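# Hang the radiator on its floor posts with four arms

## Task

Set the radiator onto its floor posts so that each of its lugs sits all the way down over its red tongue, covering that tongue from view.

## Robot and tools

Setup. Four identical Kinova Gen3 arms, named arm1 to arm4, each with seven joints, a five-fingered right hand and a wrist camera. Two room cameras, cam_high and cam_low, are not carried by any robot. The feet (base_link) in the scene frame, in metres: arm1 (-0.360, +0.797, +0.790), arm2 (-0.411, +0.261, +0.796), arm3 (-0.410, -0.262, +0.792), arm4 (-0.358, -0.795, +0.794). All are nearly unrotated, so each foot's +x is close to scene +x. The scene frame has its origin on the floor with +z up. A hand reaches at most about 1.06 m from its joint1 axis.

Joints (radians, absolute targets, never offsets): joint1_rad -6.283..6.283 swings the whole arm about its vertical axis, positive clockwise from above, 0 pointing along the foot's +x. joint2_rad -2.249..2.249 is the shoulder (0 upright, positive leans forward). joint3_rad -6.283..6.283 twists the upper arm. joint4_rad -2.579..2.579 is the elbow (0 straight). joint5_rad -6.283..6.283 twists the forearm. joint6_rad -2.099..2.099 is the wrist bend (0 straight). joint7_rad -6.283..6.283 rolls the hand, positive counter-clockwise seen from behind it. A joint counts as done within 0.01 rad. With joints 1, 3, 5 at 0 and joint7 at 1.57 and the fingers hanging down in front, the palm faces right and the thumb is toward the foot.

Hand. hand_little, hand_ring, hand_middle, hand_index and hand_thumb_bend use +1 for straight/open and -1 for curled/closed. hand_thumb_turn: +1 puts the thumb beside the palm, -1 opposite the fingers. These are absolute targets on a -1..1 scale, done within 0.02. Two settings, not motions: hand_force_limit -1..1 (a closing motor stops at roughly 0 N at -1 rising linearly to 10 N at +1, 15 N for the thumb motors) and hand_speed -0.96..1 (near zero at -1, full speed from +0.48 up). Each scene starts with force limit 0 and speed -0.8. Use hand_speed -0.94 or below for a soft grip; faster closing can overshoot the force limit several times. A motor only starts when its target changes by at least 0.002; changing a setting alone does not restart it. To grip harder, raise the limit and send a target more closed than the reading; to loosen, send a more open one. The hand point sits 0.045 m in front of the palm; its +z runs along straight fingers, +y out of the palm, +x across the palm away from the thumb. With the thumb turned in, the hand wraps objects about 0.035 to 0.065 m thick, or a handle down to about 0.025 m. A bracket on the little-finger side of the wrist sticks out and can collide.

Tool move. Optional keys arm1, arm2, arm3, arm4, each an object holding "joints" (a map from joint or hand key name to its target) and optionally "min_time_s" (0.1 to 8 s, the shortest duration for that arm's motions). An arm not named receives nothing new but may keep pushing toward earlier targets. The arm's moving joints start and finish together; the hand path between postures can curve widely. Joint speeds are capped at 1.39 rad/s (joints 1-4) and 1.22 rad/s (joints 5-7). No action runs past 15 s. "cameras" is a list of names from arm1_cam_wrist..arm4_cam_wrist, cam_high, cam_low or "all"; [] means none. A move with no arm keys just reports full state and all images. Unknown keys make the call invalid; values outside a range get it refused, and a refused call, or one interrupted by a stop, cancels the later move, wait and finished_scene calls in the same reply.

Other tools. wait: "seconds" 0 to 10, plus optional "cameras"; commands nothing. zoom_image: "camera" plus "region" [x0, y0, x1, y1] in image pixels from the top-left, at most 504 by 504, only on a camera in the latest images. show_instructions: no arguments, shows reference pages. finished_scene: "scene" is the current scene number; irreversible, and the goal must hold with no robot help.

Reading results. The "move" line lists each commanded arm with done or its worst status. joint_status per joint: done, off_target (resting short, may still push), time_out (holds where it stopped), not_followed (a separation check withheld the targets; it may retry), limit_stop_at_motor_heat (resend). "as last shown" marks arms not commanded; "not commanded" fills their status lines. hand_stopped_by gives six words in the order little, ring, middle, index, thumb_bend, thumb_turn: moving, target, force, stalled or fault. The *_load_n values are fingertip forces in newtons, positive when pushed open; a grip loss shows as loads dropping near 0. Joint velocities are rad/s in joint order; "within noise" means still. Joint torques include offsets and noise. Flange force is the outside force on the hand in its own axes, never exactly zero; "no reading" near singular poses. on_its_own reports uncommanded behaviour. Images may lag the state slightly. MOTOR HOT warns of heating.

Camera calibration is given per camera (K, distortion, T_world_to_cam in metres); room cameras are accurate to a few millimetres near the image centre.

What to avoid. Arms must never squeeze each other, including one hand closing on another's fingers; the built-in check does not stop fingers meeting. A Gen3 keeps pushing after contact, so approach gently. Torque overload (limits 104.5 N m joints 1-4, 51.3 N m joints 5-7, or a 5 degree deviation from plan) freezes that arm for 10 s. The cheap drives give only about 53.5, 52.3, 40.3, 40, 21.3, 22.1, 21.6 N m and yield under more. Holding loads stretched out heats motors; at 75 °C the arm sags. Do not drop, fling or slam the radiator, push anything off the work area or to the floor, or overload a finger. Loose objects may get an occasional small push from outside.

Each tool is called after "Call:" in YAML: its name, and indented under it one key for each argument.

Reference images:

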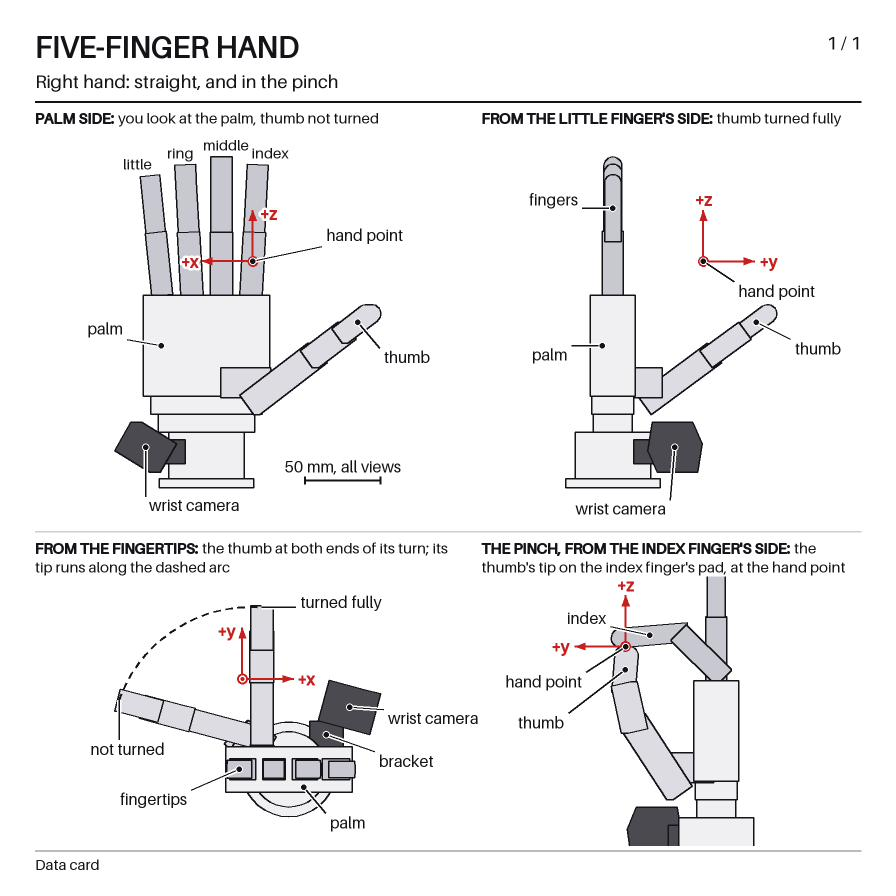

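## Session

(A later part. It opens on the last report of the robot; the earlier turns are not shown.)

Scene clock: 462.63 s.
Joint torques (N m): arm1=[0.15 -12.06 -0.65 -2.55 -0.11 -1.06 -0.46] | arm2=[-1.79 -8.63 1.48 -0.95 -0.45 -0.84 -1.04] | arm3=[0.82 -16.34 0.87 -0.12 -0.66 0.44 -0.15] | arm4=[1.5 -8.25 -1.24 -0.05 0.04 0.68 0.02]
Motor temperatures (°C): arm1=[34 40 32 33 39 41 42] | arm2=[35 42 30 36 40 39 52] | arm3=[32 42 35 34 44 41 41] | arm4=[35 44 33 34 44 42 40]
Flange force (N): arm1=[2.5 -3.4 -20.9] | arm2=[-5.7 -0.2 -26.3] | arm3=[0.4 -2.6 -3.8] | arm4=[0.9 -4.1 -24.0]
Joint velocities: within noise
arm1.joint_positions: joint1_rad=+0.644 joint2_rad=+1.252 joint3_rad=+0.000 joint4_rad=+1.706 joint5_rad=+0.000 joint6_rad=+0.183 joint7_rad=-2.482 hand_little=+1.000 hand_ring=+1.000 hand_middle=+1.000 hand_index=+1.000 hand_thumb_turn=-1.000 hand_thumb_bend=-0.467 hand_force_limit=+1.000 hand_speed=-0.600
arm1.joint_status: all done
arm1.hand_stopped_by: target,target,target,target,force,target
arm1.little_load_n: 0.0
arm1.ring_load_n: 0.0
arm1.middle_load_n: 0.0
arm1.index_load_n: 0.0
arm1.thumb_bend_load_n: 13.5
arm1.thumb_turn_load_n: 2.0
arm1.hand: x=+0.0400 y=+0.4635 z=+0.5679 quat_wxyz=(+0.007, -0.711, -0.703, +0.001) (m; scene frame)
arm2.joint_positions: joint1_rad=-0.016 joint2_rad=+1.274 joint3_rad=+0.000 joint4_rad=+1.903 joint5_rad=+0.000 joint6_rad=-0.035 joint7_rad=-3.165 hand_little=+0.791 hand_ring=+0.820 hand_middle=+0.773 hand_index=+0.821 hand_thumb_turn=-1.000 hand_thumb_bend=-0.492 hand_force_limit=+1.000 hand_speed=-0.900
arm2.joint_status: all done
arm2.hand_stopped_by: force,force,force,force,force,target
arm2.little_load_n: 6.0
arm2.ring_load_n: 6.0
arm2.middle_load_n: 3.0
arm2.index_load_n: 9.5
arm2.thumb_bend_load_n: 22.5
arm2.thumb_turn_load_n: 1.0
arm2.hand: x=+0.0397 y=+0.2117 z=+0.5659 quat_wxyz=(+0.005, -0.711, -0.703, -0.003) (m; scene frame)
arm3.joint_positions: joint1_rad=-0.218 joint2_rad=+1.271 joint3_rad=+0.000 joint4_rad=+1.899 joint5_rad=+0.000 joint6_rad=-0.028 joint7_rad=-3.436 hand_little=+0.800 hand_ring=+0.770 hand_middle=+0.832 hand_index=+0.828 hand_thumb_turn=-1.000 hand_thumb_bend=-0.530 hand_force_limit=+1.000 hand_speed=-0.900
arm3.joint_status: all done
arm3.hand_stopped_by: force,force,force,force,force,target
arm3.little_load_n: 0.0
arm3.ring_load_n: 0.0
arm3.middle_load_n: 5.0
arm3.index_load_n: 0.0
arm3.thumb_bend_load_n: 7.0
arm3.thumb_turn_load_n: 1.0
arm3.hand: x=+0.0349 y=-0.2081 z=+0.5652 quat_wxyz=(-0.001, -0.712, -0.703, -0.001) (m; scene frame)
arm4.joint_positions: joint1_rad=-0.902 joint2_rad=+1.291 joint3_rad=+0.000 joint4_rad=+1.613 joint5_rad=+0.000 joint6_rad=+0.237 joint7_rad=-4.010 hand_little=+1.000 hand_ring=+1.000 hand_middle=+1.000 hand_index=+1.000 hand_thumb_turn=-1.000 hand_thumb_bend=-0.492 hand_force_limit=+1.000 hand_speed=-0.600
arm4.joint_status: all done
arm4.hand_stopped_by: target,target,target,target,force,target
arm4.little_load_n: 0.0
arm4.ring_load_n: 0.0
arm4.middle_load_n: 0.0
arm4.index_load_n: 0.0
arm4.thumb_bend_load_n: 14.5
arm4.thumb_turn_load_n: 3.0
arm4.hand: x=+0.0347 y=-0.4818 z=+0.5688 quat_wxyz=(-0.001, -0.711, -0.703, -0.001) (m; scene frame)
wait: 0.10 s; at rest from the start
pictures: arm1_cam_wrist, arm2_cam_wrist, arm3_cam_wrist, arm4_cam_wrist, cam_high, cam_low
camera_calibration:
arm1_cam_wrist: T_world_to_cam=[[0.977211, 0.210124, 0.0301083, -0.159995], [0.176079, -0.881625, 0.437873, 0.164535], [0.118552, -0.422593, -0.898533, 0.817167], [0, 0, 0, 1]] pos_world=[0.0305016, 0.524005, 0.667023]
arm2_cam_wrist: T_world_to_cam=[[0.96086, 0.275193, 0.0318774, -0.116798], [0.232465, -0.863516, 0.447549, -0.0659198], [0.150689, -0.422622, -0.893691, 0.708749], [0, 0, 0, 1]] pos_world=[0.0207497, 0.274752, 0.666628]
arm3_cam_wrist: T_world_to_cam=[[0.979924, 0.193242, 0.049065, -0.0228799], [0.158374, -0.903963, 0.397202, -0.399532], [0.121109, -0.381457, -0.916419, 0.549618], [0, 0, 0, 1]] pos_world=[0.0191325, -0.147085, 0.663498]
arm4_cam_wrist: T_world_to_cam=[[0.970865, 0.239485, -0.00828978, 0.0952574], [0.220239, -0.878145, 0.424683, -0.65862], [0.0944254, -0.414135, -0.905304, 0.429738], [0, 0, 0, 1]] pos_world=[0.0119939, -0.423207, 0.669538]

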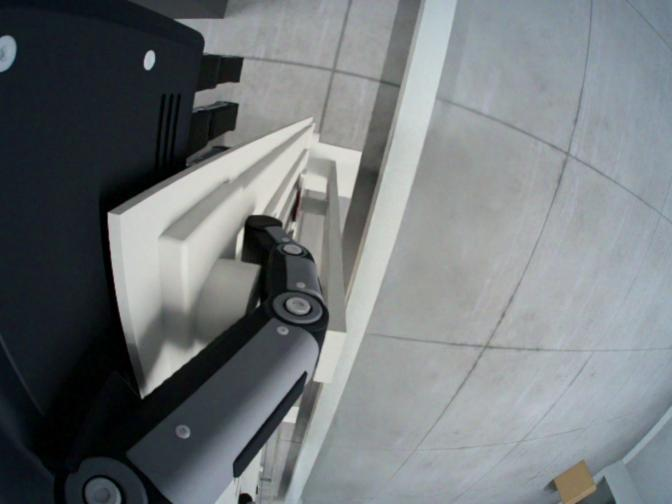

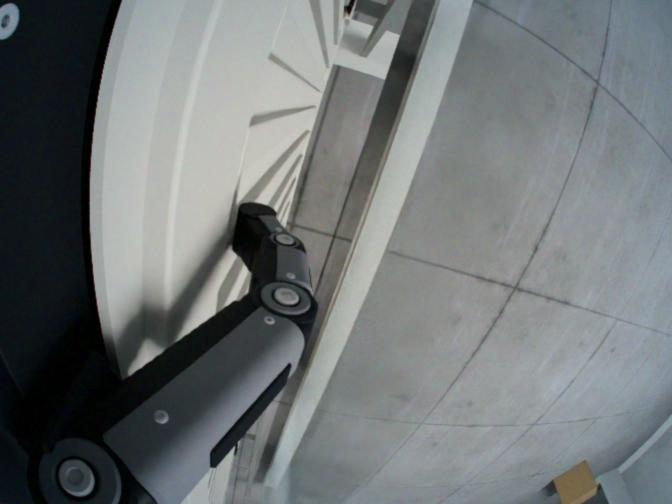

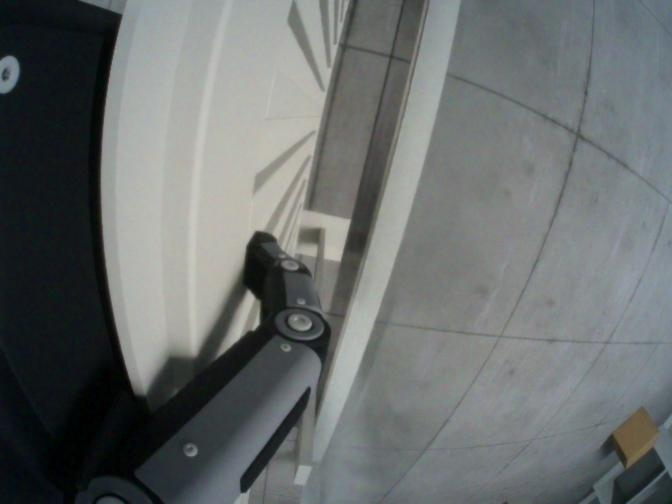

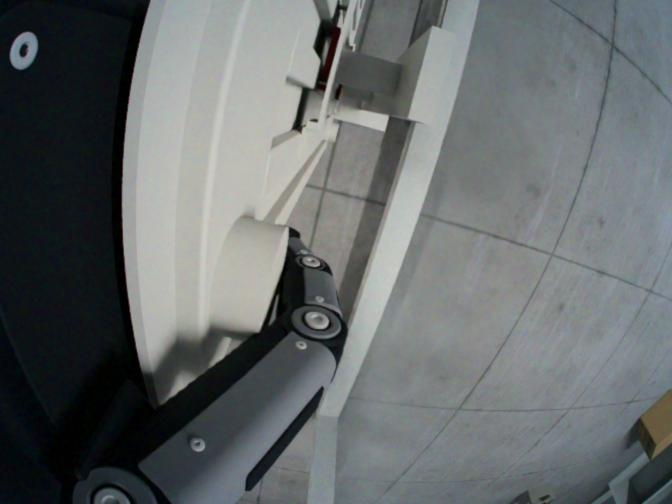

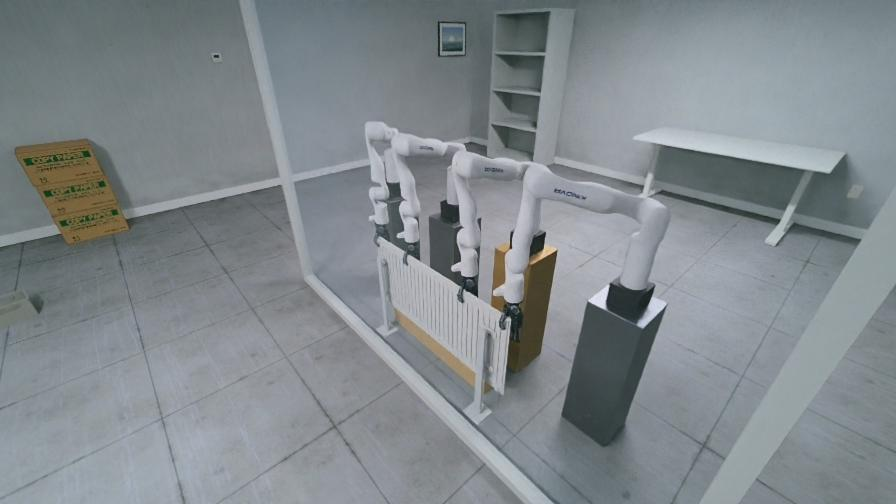

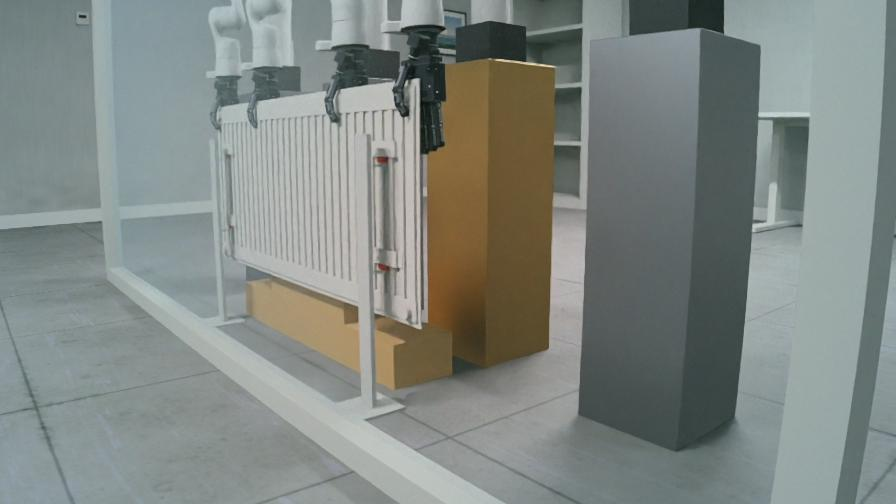

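Call:
move:
  arm1: {"joints":{"joint2_rad":1.2287,"joint4_rad":1.7194,"joint6_rad":0.1934},"min_time_s":2}
  arm2: {"joints":{"joint2_rad":1.2488,"joint4_rad":1.9174,"joint6_rad":-0.0246},"min_time_s":2}
  arm3: {"joints":{"joint2_rad":1.2461,"joint4_rad":1.9135,"joint6_rad":-0.0180},"min_time_s":2}
  arm4: {"joints":{"joint2_rad":1.2679,"joint4_rad":1.6275,"joint6_rad":0.2462},"min_time_s":2}

Call:
move:
  arm1: {"joints":{"joint1_rad":0.6587,"joint2_rad":1.2199,"joint4_rad":1.7046,"joint6_rad":0.2171,"joint7_rad":-2.4673},"min_time_s":2.5}
  arm2: {"joints":{"joint1_rad":0.0074,"joint2_rad":1.2361,"joint4_rad":1.9228,"joint6_rad":-0.0173,"joint7_rad":-3.1426},"min_time_s":2.5}
  arm3: {"joints":{"joint1_rad":-0.1963,"joint2_rad":1.2336,"joint4_rad":1.9265,"joint6_rad":-0.0185,"joint7_rad":-3.4143},"min_time_s":2.5}
  arm4: {"joints":{"joint1_rad":-0.8891,"joint2_rad":1.2526,"joint4_rad":1.6574,"joint6_rad":0.2316,"joint7_rad":-3.9971},"min_time_s":2.5}
  cameras: ["arm4_cam_wrist","arm1_cam_wrist","cam_low"]

Call:
zoom_image:
  camera: "arm4_cam_wrist"
  region: [290, 0, 390, 130]

Call:
zoom_image:
  camera: "arm1_cam_wrist"
  region: [270, 130, 350, 260]

Call:
zoom_image:
  camera: "cam_low"
  region: [360, 120, 410, 170]

Scene clock: 469.70 s.
Joint torques (N m): arm1=[0.33 -31.07 -0.09 -2.05 -0.16 -0.35 -0.48] | arm2=[-1.12 -28.56 3.89 -1.38 -0.26 -1.52 -0.86] | arm3=[1.16 -29.7 2.36 -1.43 -0.77 -0.81 -0.24] | arm4=[1.68 -33.81 1.11 -5.24 0.59 -0.21 0.19]
Motor temperatures (°C): arm1=[34 40 32 33 39 41 42] | arm2=[35 42 30 36 40 39 52] | arm3=[32 42 35 34 44 41 41] | arm4=[35 44 33 34 44 42 40]
Flange force (N): arm1=[-2.7 3.3 25.6] | arm2=[-3.6 -0.7 22.9] | arm3=[0.9 -3.3 27.0] | arm4=[0.5 -5.5 27.3]
move: arm1 done; arm2 done; arm3 done; arm4 done
Joint velocities: within noise
arm1.joint_positions: joint1_rad=+0.643 joint2_rad=+1.229 joint3_rad=+0.000 joint4_rad=+1.719 joint5_rad=+0.000 joint6_rad=+0.193 joint7_rad=-2.482 hand_little=+1.000 hand_ring=+1.000 hand_middle=+1.000 hand_index=+1.000 hand_thumb_turn=-1.000 hand_thumb_bend=-0.467 hand_force_limit=+1.000 hand_speed=-0.600
arm1.joint_status: all done
arm1.hand_stopped_by: target,target,target,target,force,target
arm1.little_load_n: 0.0
arm1.ring_load_n: 0.0
arm1.middle_load_n: 0.0
arm1.index_load_n: 0.0
arm1.thumb_bend_load_n: 20.0
arm1.thumb_turn_load_n: 1.5
arm1.hand: x=+0.0402 y=+0.4633 z=+0.5780 quat_wxyz=(+0.007, -0.711, -0.703, +0.001) (m; scene frame)
arm2.joint_positions: joint1_rad=-0.016 joint2_rad=+1.249 joint3_rad=+0.000 joint4_rad=+1.917 joint5_rad=+0.000 joint6_rad=-0.025 joint7_rad=-3.165 hand_little=+0.791 hand_ring=+0.820 hand_middle=+0.773 hand_index=+0.821 hand_thumb_turn=-1.000 hand_thumb_bend=-0.492 hand_force_limit=+1.000 hand_speed=-0.900
arm2.joint_status: all done
arm2.hand_stopped_by: force,force,force,force,force,target
arm2.little_load_n: 6.5
arm2.ring_load_n: 6.5
arm2.middle_load_n: 3.5
arm2.index_load_n: 10.0
arm2.thumb_bend_load_n: 23.0
arm2.thumb_turn_load_n: 1.0
arm2.hand: x=+0.0397 y=+0.2116 z=+0.5758 quat_wxyz=(+0.005, -0.711, -0.703, -0.003) (m; scene frame)
arm3.joint_positions: joint1_rad=-0.218 joint2_rad=+1.246 joint3_rad=+0.000 joint4_rad=+1.913 joint5_rad=+0.000 joint6_rad=-0.018 joint7_rad=-3.436 hand_little=+0.800 hand_ring=+0.770 hand_middle=+0.832 hand_index=+0.828 hand_thumb_turn=-1.000 hand_thumb_bend=-0.529 hand_force_limit=+1.000 hand_speed=-0.900
arm3.joint_status: all done
arm3.hand_stopped_by: force,force,force,force,force,target
arm3.little_load_n: 3.5
arm3.ring_load_n: 0.0
arm3.middle_load_n: 10.0
arm3.index_load_n: 5.5
arm3.thumb_bend_load_n: 21.5
arm3.thumb_turn_load_n: 2.0
arm3.hand: x=+0.0349 y=-0.2081 z=+0.5752 quat_wxyz=(-0.001, -0.712, -0.703, -0.001) (m; scene frame)
arm4.joint_positions: joint1_rad=-0.902 joint2_rad=+1.268 joint3_rad=+0.000 joint4_rad=+1.627 joint5_rad=+0.000 joint6_rad=+0.246 joint7_rad=-4.010 hand_little=+1.000 hand_ring=+1.000 hand_middle=+1.000 hand_index=+1.000 hand_thumb_turn=-1.000 hand_thumb_bend=-0.492 hand_force_limit=+1.000 hand_speed=-0.600
arm4.joint_status: all done
arm4.hand_stopped_by: target,target,target,target,force,target
arm4.little_load_n: 0.0
arm4.ring_load_n: 0.0
arm4.middle_load_n: 0.0
arm4.index_load_n: 0.0
arm4.thumb_bend_load_n: 15.5
arm4.thumb_turn_load_n: 4.0
arm4.hand: x=+0.0347 y=-0.4818 z=+0.5788 quat_wxyz=(-0.001, -0.711, -0.703, -0.001) (m; scene frame)
pictures: none

Scene clock: 472.50 s.
Joint torques (N m): arm1=[0.44 -31.08 0.04 -2.55 -0.26 -0.35 -0.58] | arm2=[-2.92 -28.05 0.48 -1.37 -0.23 -1.54 -0.9] | arm3=[-0.01 -29.79 0.37 -1.42 -0.83 -0.88 -0.3] | arm4=[5.15 -31.67 4.93 -2.13 0.54 1.13 -0.23]
Motor temperatures (°C): arm1=[34 40 32 33 39 41 42] | arm2=[35 42 30 36 40 39 52] | arm3=[32 42 35 34 44 41 41] | arm4=[35 44 33 34 44 42 40]
Flange force (N): arm1=[-2.4 2.8 24.7] | arm2=[-8.3 -0.4 21.7] | arm3=[-2.0 -2.2 27.5] | arm4=[8.6 -6.7 28.3]
move: arm1 done; arm2 done; arm3 done; arm4 done
Joint velocities: within noise
arm1.joint_positions: joint1_rad=+0.659 joint2_rad=+1.220 joint3_rad=+0.000 joint4_rad=+1.705 joint5_rad=+0.000 joint6_rad=+0.217 joint7_rad=-2.467 hand_little=+1.000 hand_ring=+1.000 hand_middle=+1.000 hand_index=+1.000 hand_thumb_turn=-1.000 hand_thumb_bend=-0.467 hand_force_limit=+1.000 hand_speed=-0.600
arm1.joint_status: all done
arm1.hand_stopped_by: target,target,target,target,force,target
arm1.little_load_n: 0.0
arm1.ring_load_n: 0.0
arm1.middle_load_n: 0.0
arm1.index_load_n: 0.0
arm1.thumb_bend_load_n: 21.0
arm1.thumb_turn_load_n: 1.5
arm1.hand: x=+0.0403 y=+0.4543 z=+0.5829 quat_wxyz=(+0.007, -0.711, -0.703, +0.001) (m; scene frame)
arm2.joint_positions: joint1_rad=+0.007 joint2_rad=+1.236 joint3_rad=+0.000 joint4_rad=+1.923 joint5_rad=+0.000 joint6_rad=-0.017 joint7_rad=-3.143 hand_little=+0.791 hand_ring=+0.820 hand_middle=+0.773 hand_index=+0.821 hand_thumb_turn=-1.000 hand_thumb_bend=-0.492 hand_force_limit=+1.000 hand_speed=-0.900
arm2.joint_status: all done
arm2.hand_stopped_by: force,force,force,force,force,target
arm2.little_load_n: 7.5
arm2.ring_load_n: 7.0
arm2.middle_load_n: 3.5
arm2.index_load_n: 10.0
arm2.thumb_bend_load_n: 23.0
arm2.thumb_turn_load_n: 1.0
arm2.hand: x=+0.0397 y=+0.2025 z=+0.5808 quat_wxyz=(+0.005, -0.711, -0.703, -0.003) (m; scene frame)
arm3.joint_positions: joint1_rad=-0.196 joint2_rad=+1.234 joint3_rad=+0.000 joint4_rad=+1.927 joint5_rad=+0.000 joint6_rad=-0.019 joint7_rad=-3.414 hand_little=+0.800 hand_ring=+0.770 hand_middle=+0.832 hand_index=+0.828 hand_thumb_turn=-1.000 hand_thumb_bend=-0.528 hand_force_limit=+1.000 hand_speed=-0.900
arm3.joint_status: all done
arm3.hand_stopped_by: force,force,force,force,force,target
arm3.little_load_n: 5.5
arm3.ring_load_n: 0.0
arm3.middle_load_n: 10.0
arm3.index_load_n: 3.0
arm3.thumb_bend_load_n: 23.0
arm3.thumb_turn_load_n: 2.0
arm3.hand: x=+0.0349 y=-0.2171 z=+0.5802 quat_wxyz=(-0.001, -0.712, -0.703, -0.001) (m; scene frame)
arm4.joint_positions: joint1_rad=-0.889 joint2_rad=+1.253 joint3_rad=+0.000 joint4_rad=+1.657 joint5_rad=+0.000 joint6_rad=+0.232 joint7_rad=-3.997 hand_little=+1.000 hand_ring=+1.000 hand_middle=+1.000 hand_index=+1.000 hand_thumb_turn=-1.000 hand_thumb_bend=-0.492 hand_force_limit=+1.000 hand_speed=-0.600
arm4.joint_status: all done
arm4.hand_stopped_by: target,target,target,target,force,target
arm4.little_load_n: -0.5
arm4.ring_load_n: 0.0
arm4.middle_load_n: 0.0
arm4.index_load_n: 0.0
arm4.thumb_bend_load_n: 15.5
arm4.thumb_turn_load_n: 3.5
arm4.hand: x=+0.0347 y=-0.4908 z=+0.5838 quat_wxyz=(-0.001, -0.711, -0.703, -0.001) (m; scene frame)
pictures: arm1_cam_wrist, arm4_cam_wrist, cam_low
camera_calibration:
arm1_cam_wrist: T_world_to_cam=[[0.977215, 0.21009, 0.0302092, -0.158782], [0.175994, -0.881596, 0.437966, 0.149832], [0.118645, -0.42267, -0.898484, 0.826779], [0, 0, 0, 1]] pos_world=[0.0307016, 0.514905, 0.682023]
arm4_cam_wrist: T_world_to_cam=[[0.970865, 0.239483, -0.00828908, 0.097536], [0.220238, -0.878146, 0.424683, -0.672894], [0.0944254, -0.414136, -0.905304, 0.439591], [0, 0, 0, 1]] pos_world=[0.0119939, -0.432207, 0.684538]

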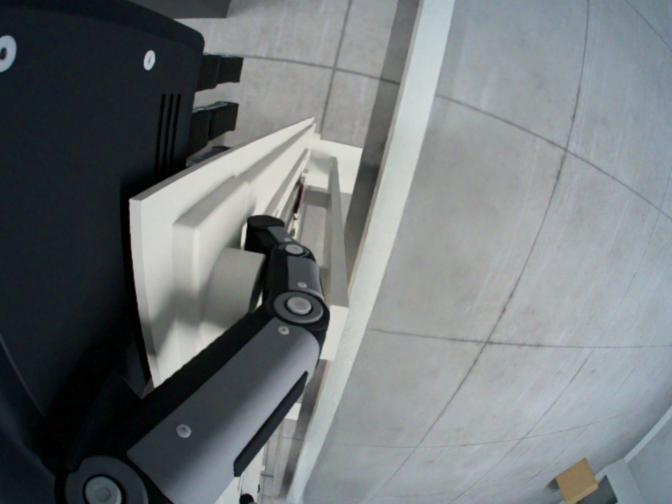

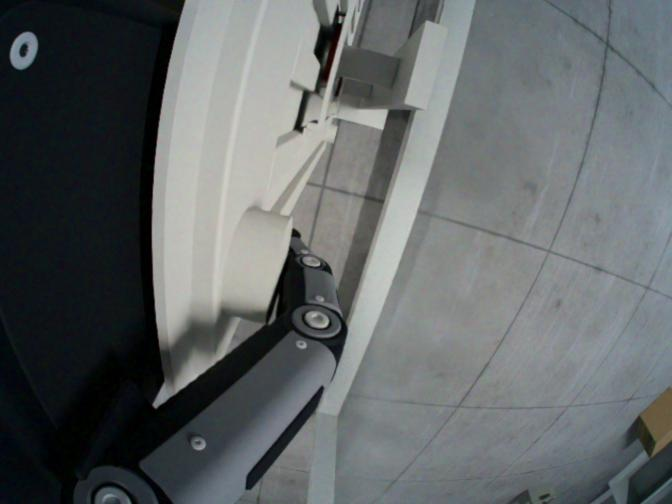

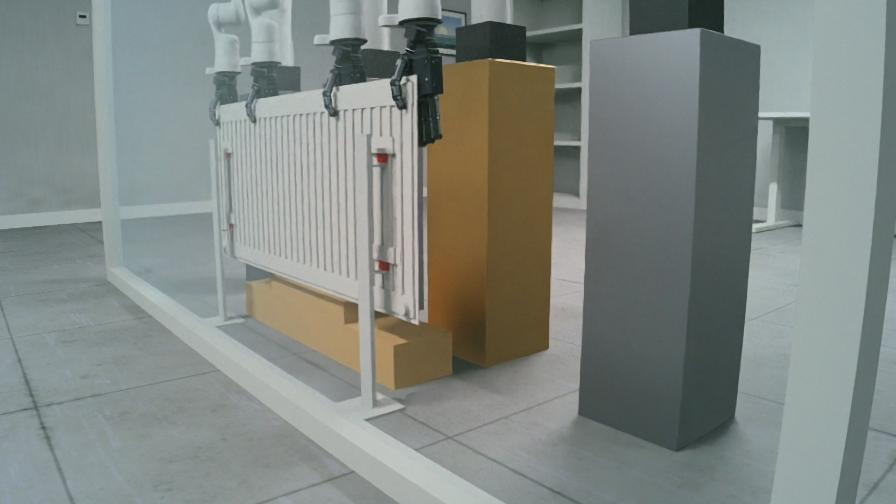

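Scaled by 3.877 from the camera's 672x504 image, which has a finer 960x720 frame.

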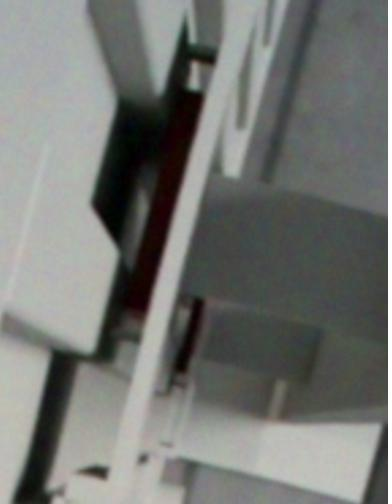

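Scaled by 3.877 from the camera's 672x504 image, which has a finer 960x720 frame.

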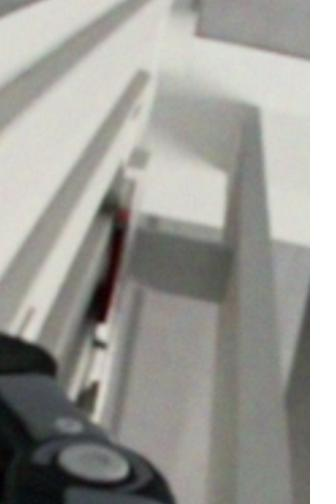

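Scaled by 10.080 from the camera's 896x504 image, which has a finer 1280x720 frame.

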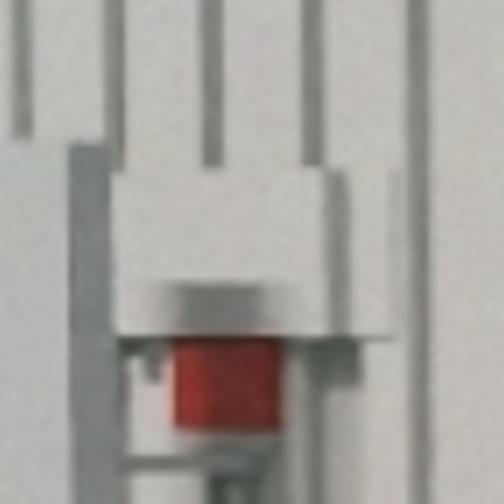

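Call:
move:
  arm1: {"joints":{"joint2_rad":1.2552,"joint4_rad":1.6852,"joint6_rad":0.2012},"min_time_s":3}
  arm2: {"joints":{"joint2_rad":1.2739,"joint4_rad":1.9007,"joint6_rad":-0.0330},"min_time_s":3}
  arm3: {"joints":{"joint2_rad":1.2715,"joint4_rad":1.9046,"joint6_rad":-0.0345},"min_time_s":3}
  arm4: {"joints":{"joint2_rad":1.2876,"joint4_rad":1.6367,"joint6_rad":0.2173},"min_time_s":3}
  cameras: ["arm4_cam_wrist","cam_low"]

Call:
zoom_image:
  camera: "cam_low"
  region: [190, 60, 480, 350]

Call:
zoom_image:
  camera: "arm4_cam_wrist"
  region: [290, 0, 390, 130]

Scene clock: 476.37 s.
Joint torques (N m): arm1=[0.51 -31.12 0.01 -1.5 -0.26 0.07 -0.59] | arm2=[-2.94 -25.46 0.46 0.75 -0.24 -0.4 -0.89] | arm3=[0 -29.3 0.31 -0.11 -0.81 -0.26 -0.28] | arm4=[5.58 -31.61 5.39 -2.48 0.57 0.81 -0.25]
Motor temperatures (°C): arm1=[34 40 32 33 39 41 42] | arm2=[35 42 30 36 40 39 52] | arm3=[32 42 35 34 44 41 40] | arm4=[35 44 33 34 44 42 40]
Flange force (N): arm1=[-3.3 4.0 26.2] | arm2=[-8.4 2.1 19.0] | arm3=[-1.7 -0.9 28.1] | arm4=[8.3 -8.2 27.0]
move: arm1 done; arm2 done; arm3 done; arm4 done
Joint velocities: within noise
arm1.joint_positions: joint1_rad=+0.659 joint2_rad=+1.255 joint3_rad=+0.000 joint4_rad=+1.685 joint5_rad=+0.000 joint6_rad=+0.201 joint7_rad=-2.467 hand_little=+1.000 hand_ring=+1.000 hand_middle=+1.000 hand_index=+1.000 hand_thumb_turn=-1.000 hand_thumb_bend=-0.467 hand_force_limit=+1.000 hand_speed=-0.600
arm1.joint_status: all done
arm1.hand_stopped_by: target,target,target,target,force,target
arm1.little_load_n: 0.0
arm1.ring_load_n: 0.0
arm1.middle_load_n: 0.0
arm1.index_load_n: 0.0
arm1.thumb_bend_load_n: 22.0
arm1.thumb_turn_load_n: 1.5
arm1.hand: x=+0.0400 y=+0.4545 z=+0.5678 quat_wxyz=(+0.007, -0.711, -0.703, +0.001) (m; scene frame)
arm2.joint_positions: joint1_rad=+0.007 joint2_rad=+1.274 joint3_rad=+0.000 joint4_rad=+1.901 joint5_rad=+0.000 joint6_rad=-0.033 joint7_rad=-3.143 hand_little=+0.791 hand_ring=+0.820 hand_middle=+0.773 hand_index=+0.821 hand_thumb_turn=-1.000 hand_thumb_bend=-0.492 hand_force_limit=+1.000 hand_speed=-0.900
arm2.joint_status: all done
arm2.hand_stopped_by: force,force,force,force,force,target
arm2.little_load_n: 6.5
arm2.ring_load_n: 6.0
arm2.middle_load_n: 2.5
arm2.index_load_n: 8.5
arm2.thumb_bend_load_n: 23.0
arm2.thumb_turn_load_n: 1.5
arm2.hand: x=+0.0397 y=+0.2027 z=+0.5658 quat_wxyz=(+0.005, -0.711, -0.703, -0.003) (m; scene frame)
arm3.joint_positions: joint1_rad=-0.196 joint2_rad=+1.272 joint3_rad=+0.000 joint4_rad=+1.905 joint5_rad=+0.000 joint6_rad=-0.034 joint7_rad=-3.414 hand_little=+0.800 hand_ring=+0.770 hand_middle=+0.832 hand_index=+0.828 hand_thumb_turn=-1.000 hand_thumb_bend=-0.528 hand_force_limit=+1.000 hand_speed=-0.900
arm3.joint_status: all done
arm3.hand_stopped_by: force,force,force,force,force,target
arm3.little_load_n: 5.0
arm3.ring_load_n: 0.0
arm3.middle_load_n: 9.0
arm3.index_load_n: 2.5
arm3.thumb_bend_load_n: 23.5
arm3.thumb_turn_load_n: 2.0
arm3.hand: x=+0.0348 y=-0.2171 z=+0.5652 quat_wxyz=(-0.001, -0.712, -0.703, -0.001) (m; scene frame)
arm4.joint_positions: joint1_rad=-0.889 joint2_rad=+1.288 joint3_rad=+0.000 joint4_rad=+1.637 joint5_rad=+0.000 joint6_rad=+0.217 joint7_rad=-3.997 hand_little=+1.000 hand_ring=+1.000 hand_middle=+1.000 hand_index=+1.000 hand_thumb_turn=-1.000 hand_thumb_bend=-0.492 hand_force_limit=+1.000 hand_speed=-0.600
arm4.joint_status: all done
arm4.hand_stopped_by: target,target,target,target,force,target
arm4.little_load_n: 0.0
arm4.ring_load_n: 0.0
arm4.middle_load_n: 0.0
arm4.index_load_n: 0.0
arm4.thumb_bend_load_n: 15.5
arm4.thumb_turn_load_n: 3.5
arm4.hand: x=+0.0347 y=-0.4909 z=+0.5687 quat_wxyz=(-0.001, -0.711, -0.703, -0.001) (m; scene frame)
pictures: arm4_cam_wrist, cam_low
camera_calibration:
arm4_cam_wrist: T_world_to_cam=[[0.970865, 0.239483, -0.00828908, 0.0974108], [0.220238, -0.878146, 0.424683, -0.666481], [0.0944254, -0.414136, -0.905304, 0.425921], [0, 0, 0, 1]] pos_world=[0.0119939, -0.432207, 0.669438]

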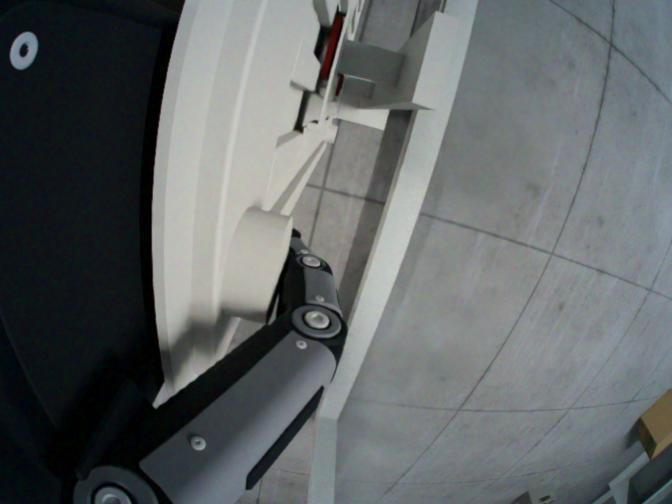

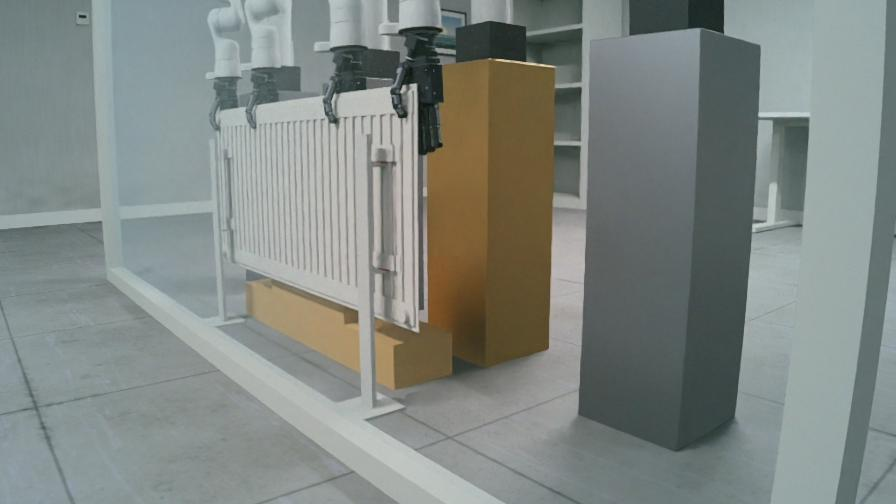

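Scaled by 1.738 from the camera's 896x504 image, which has a finer 1280x720 frame.

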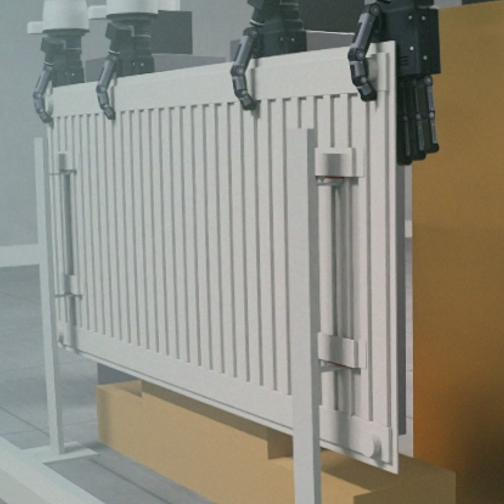

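Scaled by 3.877 from the camera's 672x504 image, which has a finer 960x720 frame.

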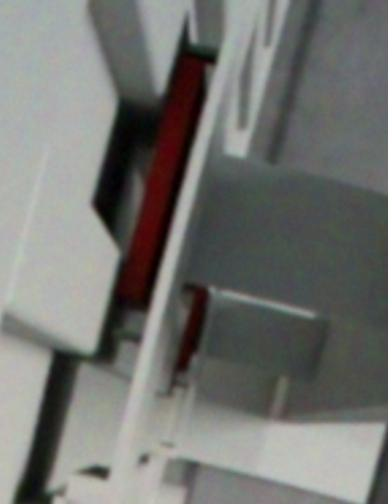

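Call:
move:
  arm1: {"joints":{"joint2_rad":1.2727,"joint4_rad":1.6746,"joint6_rad":0.1943},"min_time_s":2.5}
  arm2: {"joints":{"joint2_rad":1.2928,"joint4_rad":1.8889,"joint6_rad":-0.0401},"min_time_s":2.5}
  arm3: {"joints":{"joint2_rad":1.2904,"joint4_rad":1.8927,"joint6_rad":-0.0415},"min_time_s":2.5}
  arm4: {"joints":{"joint2_rad":1.3050,"joint4_rad":1.6256,"joint6_rad":0.2110},"min_time_s":2.5}
  cameras: ["cam_low"]

Call:
zoom_image:
  camera: "cam_low"
  region: [190, 60, 480, 350]

Scene clock: 479.53 s.
Joint torques (N m): arm1=[-0.05 -18.01 -0.67 -6.34 -0.24 -2.64 -0.61] | arm2=[-2.09 -10.36 1.38 -2.52 -0.06 -1.42 -0.72] | arm3=[0.88 -16.55 1.08 -0.1 -0.67 0.41 -0.14] | arm4=[4.82 -11.55 3.04 -2.26 0.22 -0.2 -0.23]
Motor temperatures (°C): arm1=[34 40 32 33 39 41 42] | arm2=[35 42 30 36 40 39 52] | arm3=[32 42 35 34 44 41 40] | arm4=[35 44 33 34 44 42 40]
Flange force (N): arm1=[5.8 -8.1 -14.0] | arm2=[-5.4 -3.6 -25.1] | arm3=[0.6 -2.7 -3.5] | arm4=[2.6 -11.5 -20.5]
move: arm1 done; arm2 done; arm3 done; arm4 done
Joint velocities: within noise
arm1.joint_positions: joint1_rad=+0.659 joint2_rad=+1.273 joint3_rad=+0.000 joint4_rad=+1.675 joint5_rad=+0.000 joint6_rad=+0.194 joint7_rad=-2.467 hand_little=+1.000 hand_ring=+1.000 hand_middle=+1.000 hand_index=+1.000 hand_thumb_turn=-1.000 hand_thumb_bend=-0.467 hand_force_limit=+1.000 hand_speed=-0.600
arm1.joint_status: all done
arm1.hand_stopped_by: target,target,target,target,force,target
arm1.little_load_n: 0.0
arm1.ring_load_n: 0.0
arm1.middle_load_n: 0.0
arm1.index_load_n: 0.0
arm1.thumb_bend_load_n: 16.5
arm1.thumb_turn_load_n: 0.0
arm1.hand: x=+0.0400 y=+0.4545 z=+0.5604 quat_wxyz=(+0.007, -0.711, -0.703, +0.001) (m; scene frame)
arm2.joint_positions: joint1_rad=+0.007 joint2_rad=+1.293 joint3_rad=+0.000 joint4_rad=+1.889 joint5_rad=+0.000 joint6_rad=-0.040 joint7_rad=-3.143 hand_little=+0.791 hand_ring=+0.820 hand_middle=+0.773 hand_index=+0.821 hand_thumb_turn=-1.000 hand_thumb_bend=-0.492 hand_force_limit=+1.000 hand_speed=-0.900
arm2.joint_status: all done
arm2.hand_stopped_by: force,force,force,force,force,target
arm2.little_load_n: 4.0
arm2.ring_load_n: 5.0
arm2.middle_load_n: 2.5
arm2.index_load_n: 9.0
arm2.thumb_bend_load_n: 21.5
arm2.thumb_turn_load_n: 1.0
arm2.hand: x=+0.0397 y=+0.2028 z=+0.5582 quat_wxyz=(+0.005, -0.711, -0.703, -0.003) (m; scene frame)
arm3.joint_positions: joint1_rad=-0.196 joint2_rad=+1.290 joint3_rad=+0.000 joint4_rad=+1.893 joint5_rad=+0.000 joint6_rad=-0.041 joint7_rad=-3.414 hand_little=+0.800 hand_ring=+0.770 hand_middle=+0.832 hand_index=+0.828 hand_thumb_turn=-1.000 hand_thumb_bend=-0.530 hand_force_limit=+1.000 hand_speed=-0.900
arm3.joint_status: all done
arm3.hand_stopped_by: force,force,force,force,force,target
arm3.little_load_n: 0.0
arm3.ring_load_n: 0.0
arm3.middle_load_n: 4.5
arm3.index_load_n: 0.0
arm3.thumb_bend_load_n: 6.5
arm3.thumb_turn_load_n: 1.0
arm3.hand: x=+0.0349 y=-0.2171 z=+0.5576 quat_wxyz=(-0.001, -0.712, -0.703, -0.001) (m; scene frame)
arm4.joint_positions: joint1_rad=-0.889 joint2_rad=+1.305 joint3_rad=+0.000 joint4_rad=+1.626 joint5_rad=+0.000 joint6_rad=+0.211 joint7_rad=-3.997 hand_little=+1.000 hand_ring=+1.000 hand_middle=+1.000 hand_index=+1.000 hand_thumb_turn=-1.000 hand_thumb_bend=-0.492 hand_force_limit=+1.000 hand_speed=-0.600
arm4.joint_status: all done
arm4.hand_stopped_by: target,target,target,target,force,target
arm4.little_load_n: 0.0
arm4.ring_load_n: 0.0
arm4.middle_load_n: 0.0
arm4.index_load_n: -0.5
arm4.thumb_bend_load_n: 14.0
arm4.thumb_turn_load_n: 2.0
arm4.hand: x=+0.0348 y=-0.4908 z=+0.5613 quat_wxyz=(-0.001, -0.711, -0.703, -0.001) (m; scene frame)
pictures: cam_low

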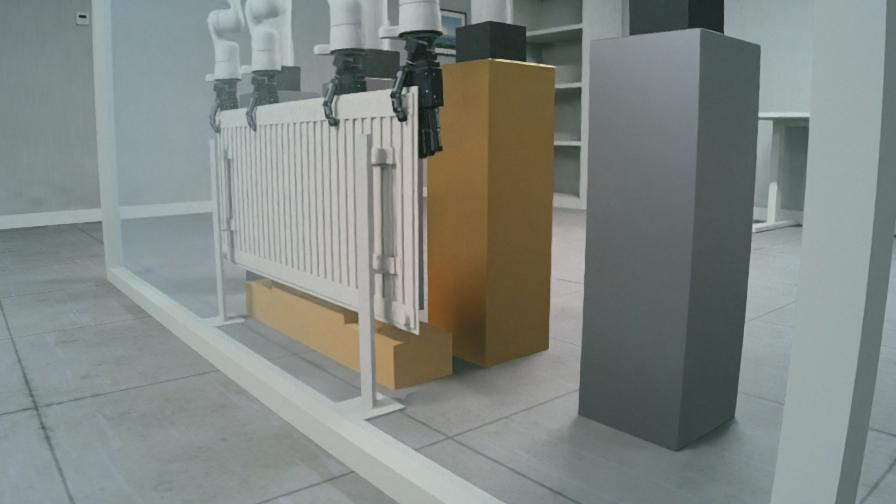

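Scaled by 1.738 from the camera's 896x504 image, which has a finer 1280x720 frame.

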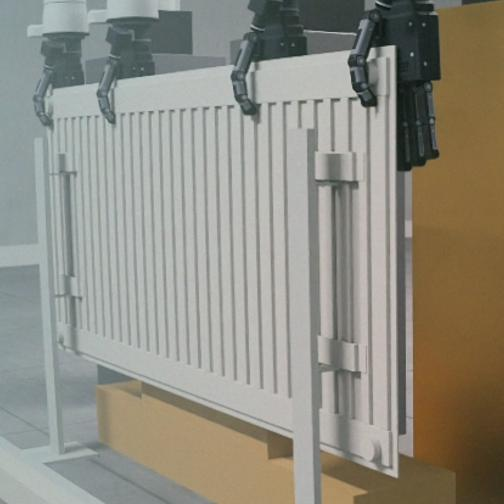

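Call:
move:
  arm1: {"joints":{"hand_thumb_bend":0.5,"hand_speed":-0.5}}
  arm2: {"joints":{"hand_little":1,"hand_ring":1,"hand_middle":1,"hand_index":1,"hand_thumb_bend":0.5,"hand_speed":-0.5}}
  arm3: {"joints":{"hand_little":1,"hand_ring":1,"hand_middle":1,"hand_index":1,"hand_thumb_bend":0.5,"hand_speed":-0.5}}
  arm4: {"joints":{"hand_thumb_bend":0.5,"hand_speed":-0.5}}
  cameras: ["cam_low","arm1_cam_wrist","arm4_cam_wrist"]

Call:
zoom_image:
  camera: "cam_low"
  region: [190, 60, 480, 350]

Scene clock: 482.13 s.
Joint torques (N m): arm1=[0.13 -21.96 -0.52 -2.81 0.12 -1.04 -0.17] | arm2=[-2.2 -18.39 1.81 0.25 0.04 -0.02 -0.61] | arm3=[0.84 -19.22 1.15 -0.25 -0.61 0.35 -0.09] | arm4=[2.14 -21.22 0.93 -2.89 0.38 -0.2 -0.01]
Motor temperatures (°C): arm1=[34 40 32 33 39 41 42] | arm2=[35 42 30 36 40 39 52] | arm3=[32 42 35 34 44 41 40] | arm4=[35 44 33 34 44 42 40]
Flange force (N): arm1=[0.7 -0.3 1.7] | arm2=[-5.6 -0.3 0.6] | arm3=[0.5 -3.3 2.9] | arm4=[1.1 -5.8 1.1]
move: arm1 done; arm2 done; arm3 done; arm4 done
Joint velocities: within noise
arm1.joint_positions: joint1_rad=+0.659 joint2_rad=+1.273 joint3_rad=+0.000 joint4_rad=+1.675 joint5_rad=+0.000 joint6_rad=+0.194 joint7_rad=-2.467 hand_little=+1.000 hand_ring=+1.000 hand_middle=+1.000 hand_index=+1.000 hand_thumb_turn=-1.000 hand_thumb_bend=+0.500 hand_force_limit=+1.000 hand_speed=-0.500
arm1.joint_status: all done
arm1.hand_stopped_by: target,target,target,target,target,target
arm1.little_load_n: 0.0
arm1.ring_load_n: 0.0
arm1.middle_load_n: 0.0
arm1.index_load_n: 0.0
arm1.thumb_bend_load_n: -0.5
arm1.thumb_turn_load_n: 0.0
arm1.hand: x=+0.0400 y=+0.4545 z=+0.5604 quat_wxyz=(+0.007, -0.711, -0.703, +0.001) (m; scene frame)
arm2.joint_positions: joint1_rad=+0.007 joint2_rad=+1.293 joint3_rad=+0.000 joint4_rad=+1.889 joint5_rad=+0.000 joint6_rad=-0.040 joint7_rad=-3.143 hand_little=+1.000 hand_ring=+1.000 hand_middle=+1.000 hand_index=+1.000 hand_thumb_turn=-1.000 hand_thumb_bend=+0.500 hand_force_limit=+1.000 hand_speed=-0.500
arm2.joint_status: all done
arm2.hand_stopped_by: target,target,target,target,target,target
arm2.little_load_n: 0.0
arm2.ring_load_n: 0.0
arm2.middle_load_n: 0.0
arm2.index_load_n: 0.0
arm2.thumb_bend_load_n: 0.0
arm2.thumb_turn_load_n: 0.0
arm2.hand: x=+0.0397 y=+0.2028 z=+0.5582 quat_wxyz=(+0.005, -0.711, -0.703, -0.003) (m; scene frame)
arm3.joint_positions: joint1_rad=-0.196 joint2_rad=+1.290 joint3_rad=+0.000 joint4_rad=+1.893 joint5_rad=+0.000 joint6_rad=-0.041 joint7_rad=-3.414 hand_little=+1.000 hand_ring=+1.000 hand_middle=+1.000 hand_index=+1.000 hand_thumb_turn=-1.000 hand_thumb_bend=+0.500 hand_force_limit=+1.000 hand_speed=-0.500
arm3.joint_status: all done
arm3.hand_stopped_by: target,target,target,target,target,target
arm3.little_load_n: 0.0
arm3.ring_load_n: 0.0
arm3.middle_load_n: 0.0
arm3.index_load_n: 0.0
arm3.thumb_bend_load_n: 0.0
arm3.thumb_turn_load_n: 0.0
arm3.hand: x=+0.0349 y=-0.2172 z=+0.5576 quat_wxyz=(-0.001, -0.712, -0.703, -0.001) (m; scene frame)
arm4.joint_positions: joint1_rad=-0.889 joint2_rad=+1.305 joint3_rad=+0.000 joint4_rad=+1.626 joint5_rad=+0.000 joint6_rad=+0.211 joint7_rad=-3.997 hand_little=+1.000 hand_ring=+1.000 hand_middle=+1.000 hand_index=+1.000 hand_thumb_turn=-1.000 hand_thumb_bend=+0.500 hand_force_limit=+1.000 hand_speed=-0.500
arm4.joint_status: all done
arm4.hand_stopped_by: target,target,target,target,target,target
arm4.little_load_n: 0.0
arm4.ring_load_n: 0.0
arm4.middle_load_n: 0.0
arm4.index_load_n: 0.5
arm4.thumb_bend_load_n: 0.0
arm4.thumb_turn_load_n: 0.0
arm4.hand: x=+0.0347 y=-0.4908 z=+0.5613 quat_wxyz=(-0.001, -0.711, -0.703, -0.001) (m; scene frame)
pictures: arm1_cam_wrist, arm4_cam_wrist, cam_low
camera_calibration:
arm1_cam_wrist: T_world_to_cam=[[0.97721, 0.210134, 0.0300803, -0.157886], [0.17609, -0.881584, 0.437953, 0.159898], [0.118547, -0.422675, -0.898495, 0.806684], [0, 0, 0, 1]] pos_world=[0.0305016, 0.515106, 0.659523]
arm4_cam_wrist: T_world_to_cam=[[0.970865, 0.239483, -0.00828908, 0.0973495], [0.220238, -0.878146, 0.424683, -0.663339], [0.0944254, -0.414136, -0.905304, 0.419221], [0, 0, 0, 1]] pos_world=[0.0119939, -0.432207, 0.662038]

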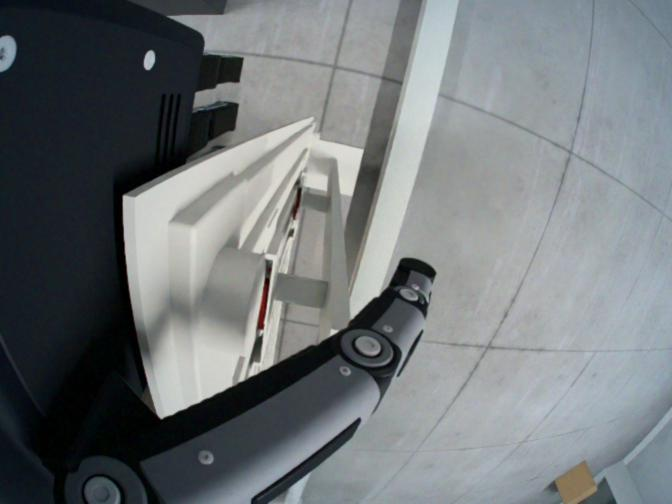

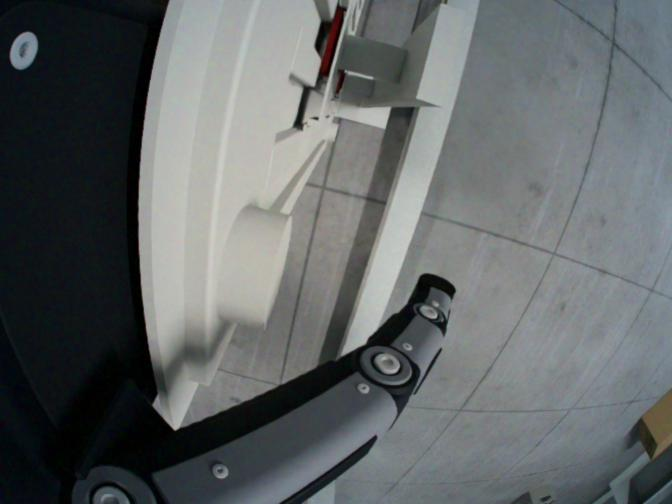

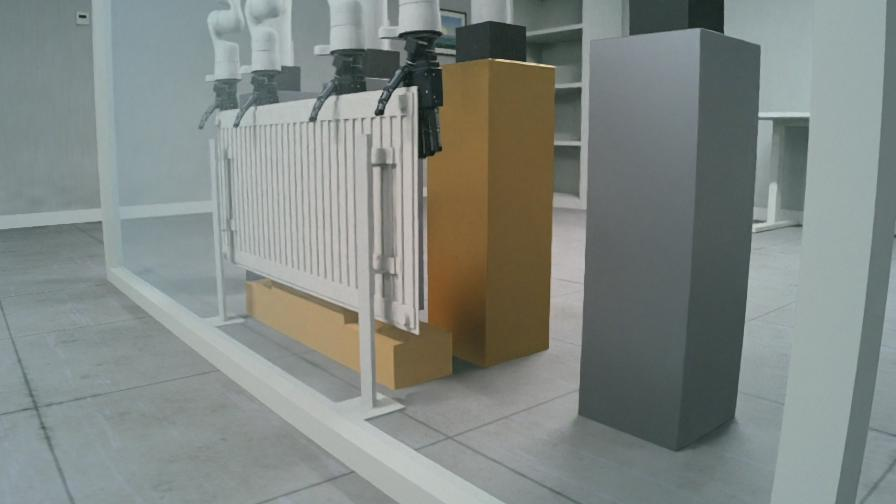

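Scaled by 1.738 from the camera's 896x504 image, which has a finer 1280x720 frame.

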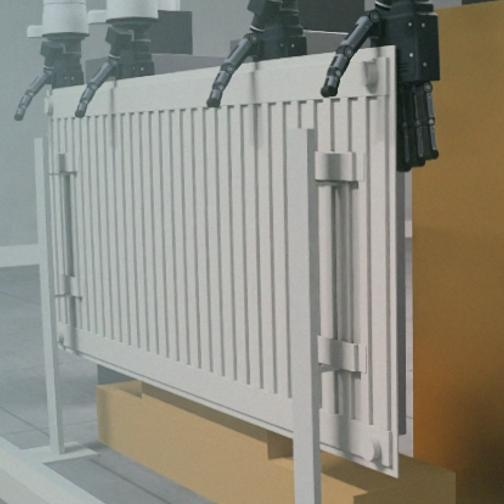

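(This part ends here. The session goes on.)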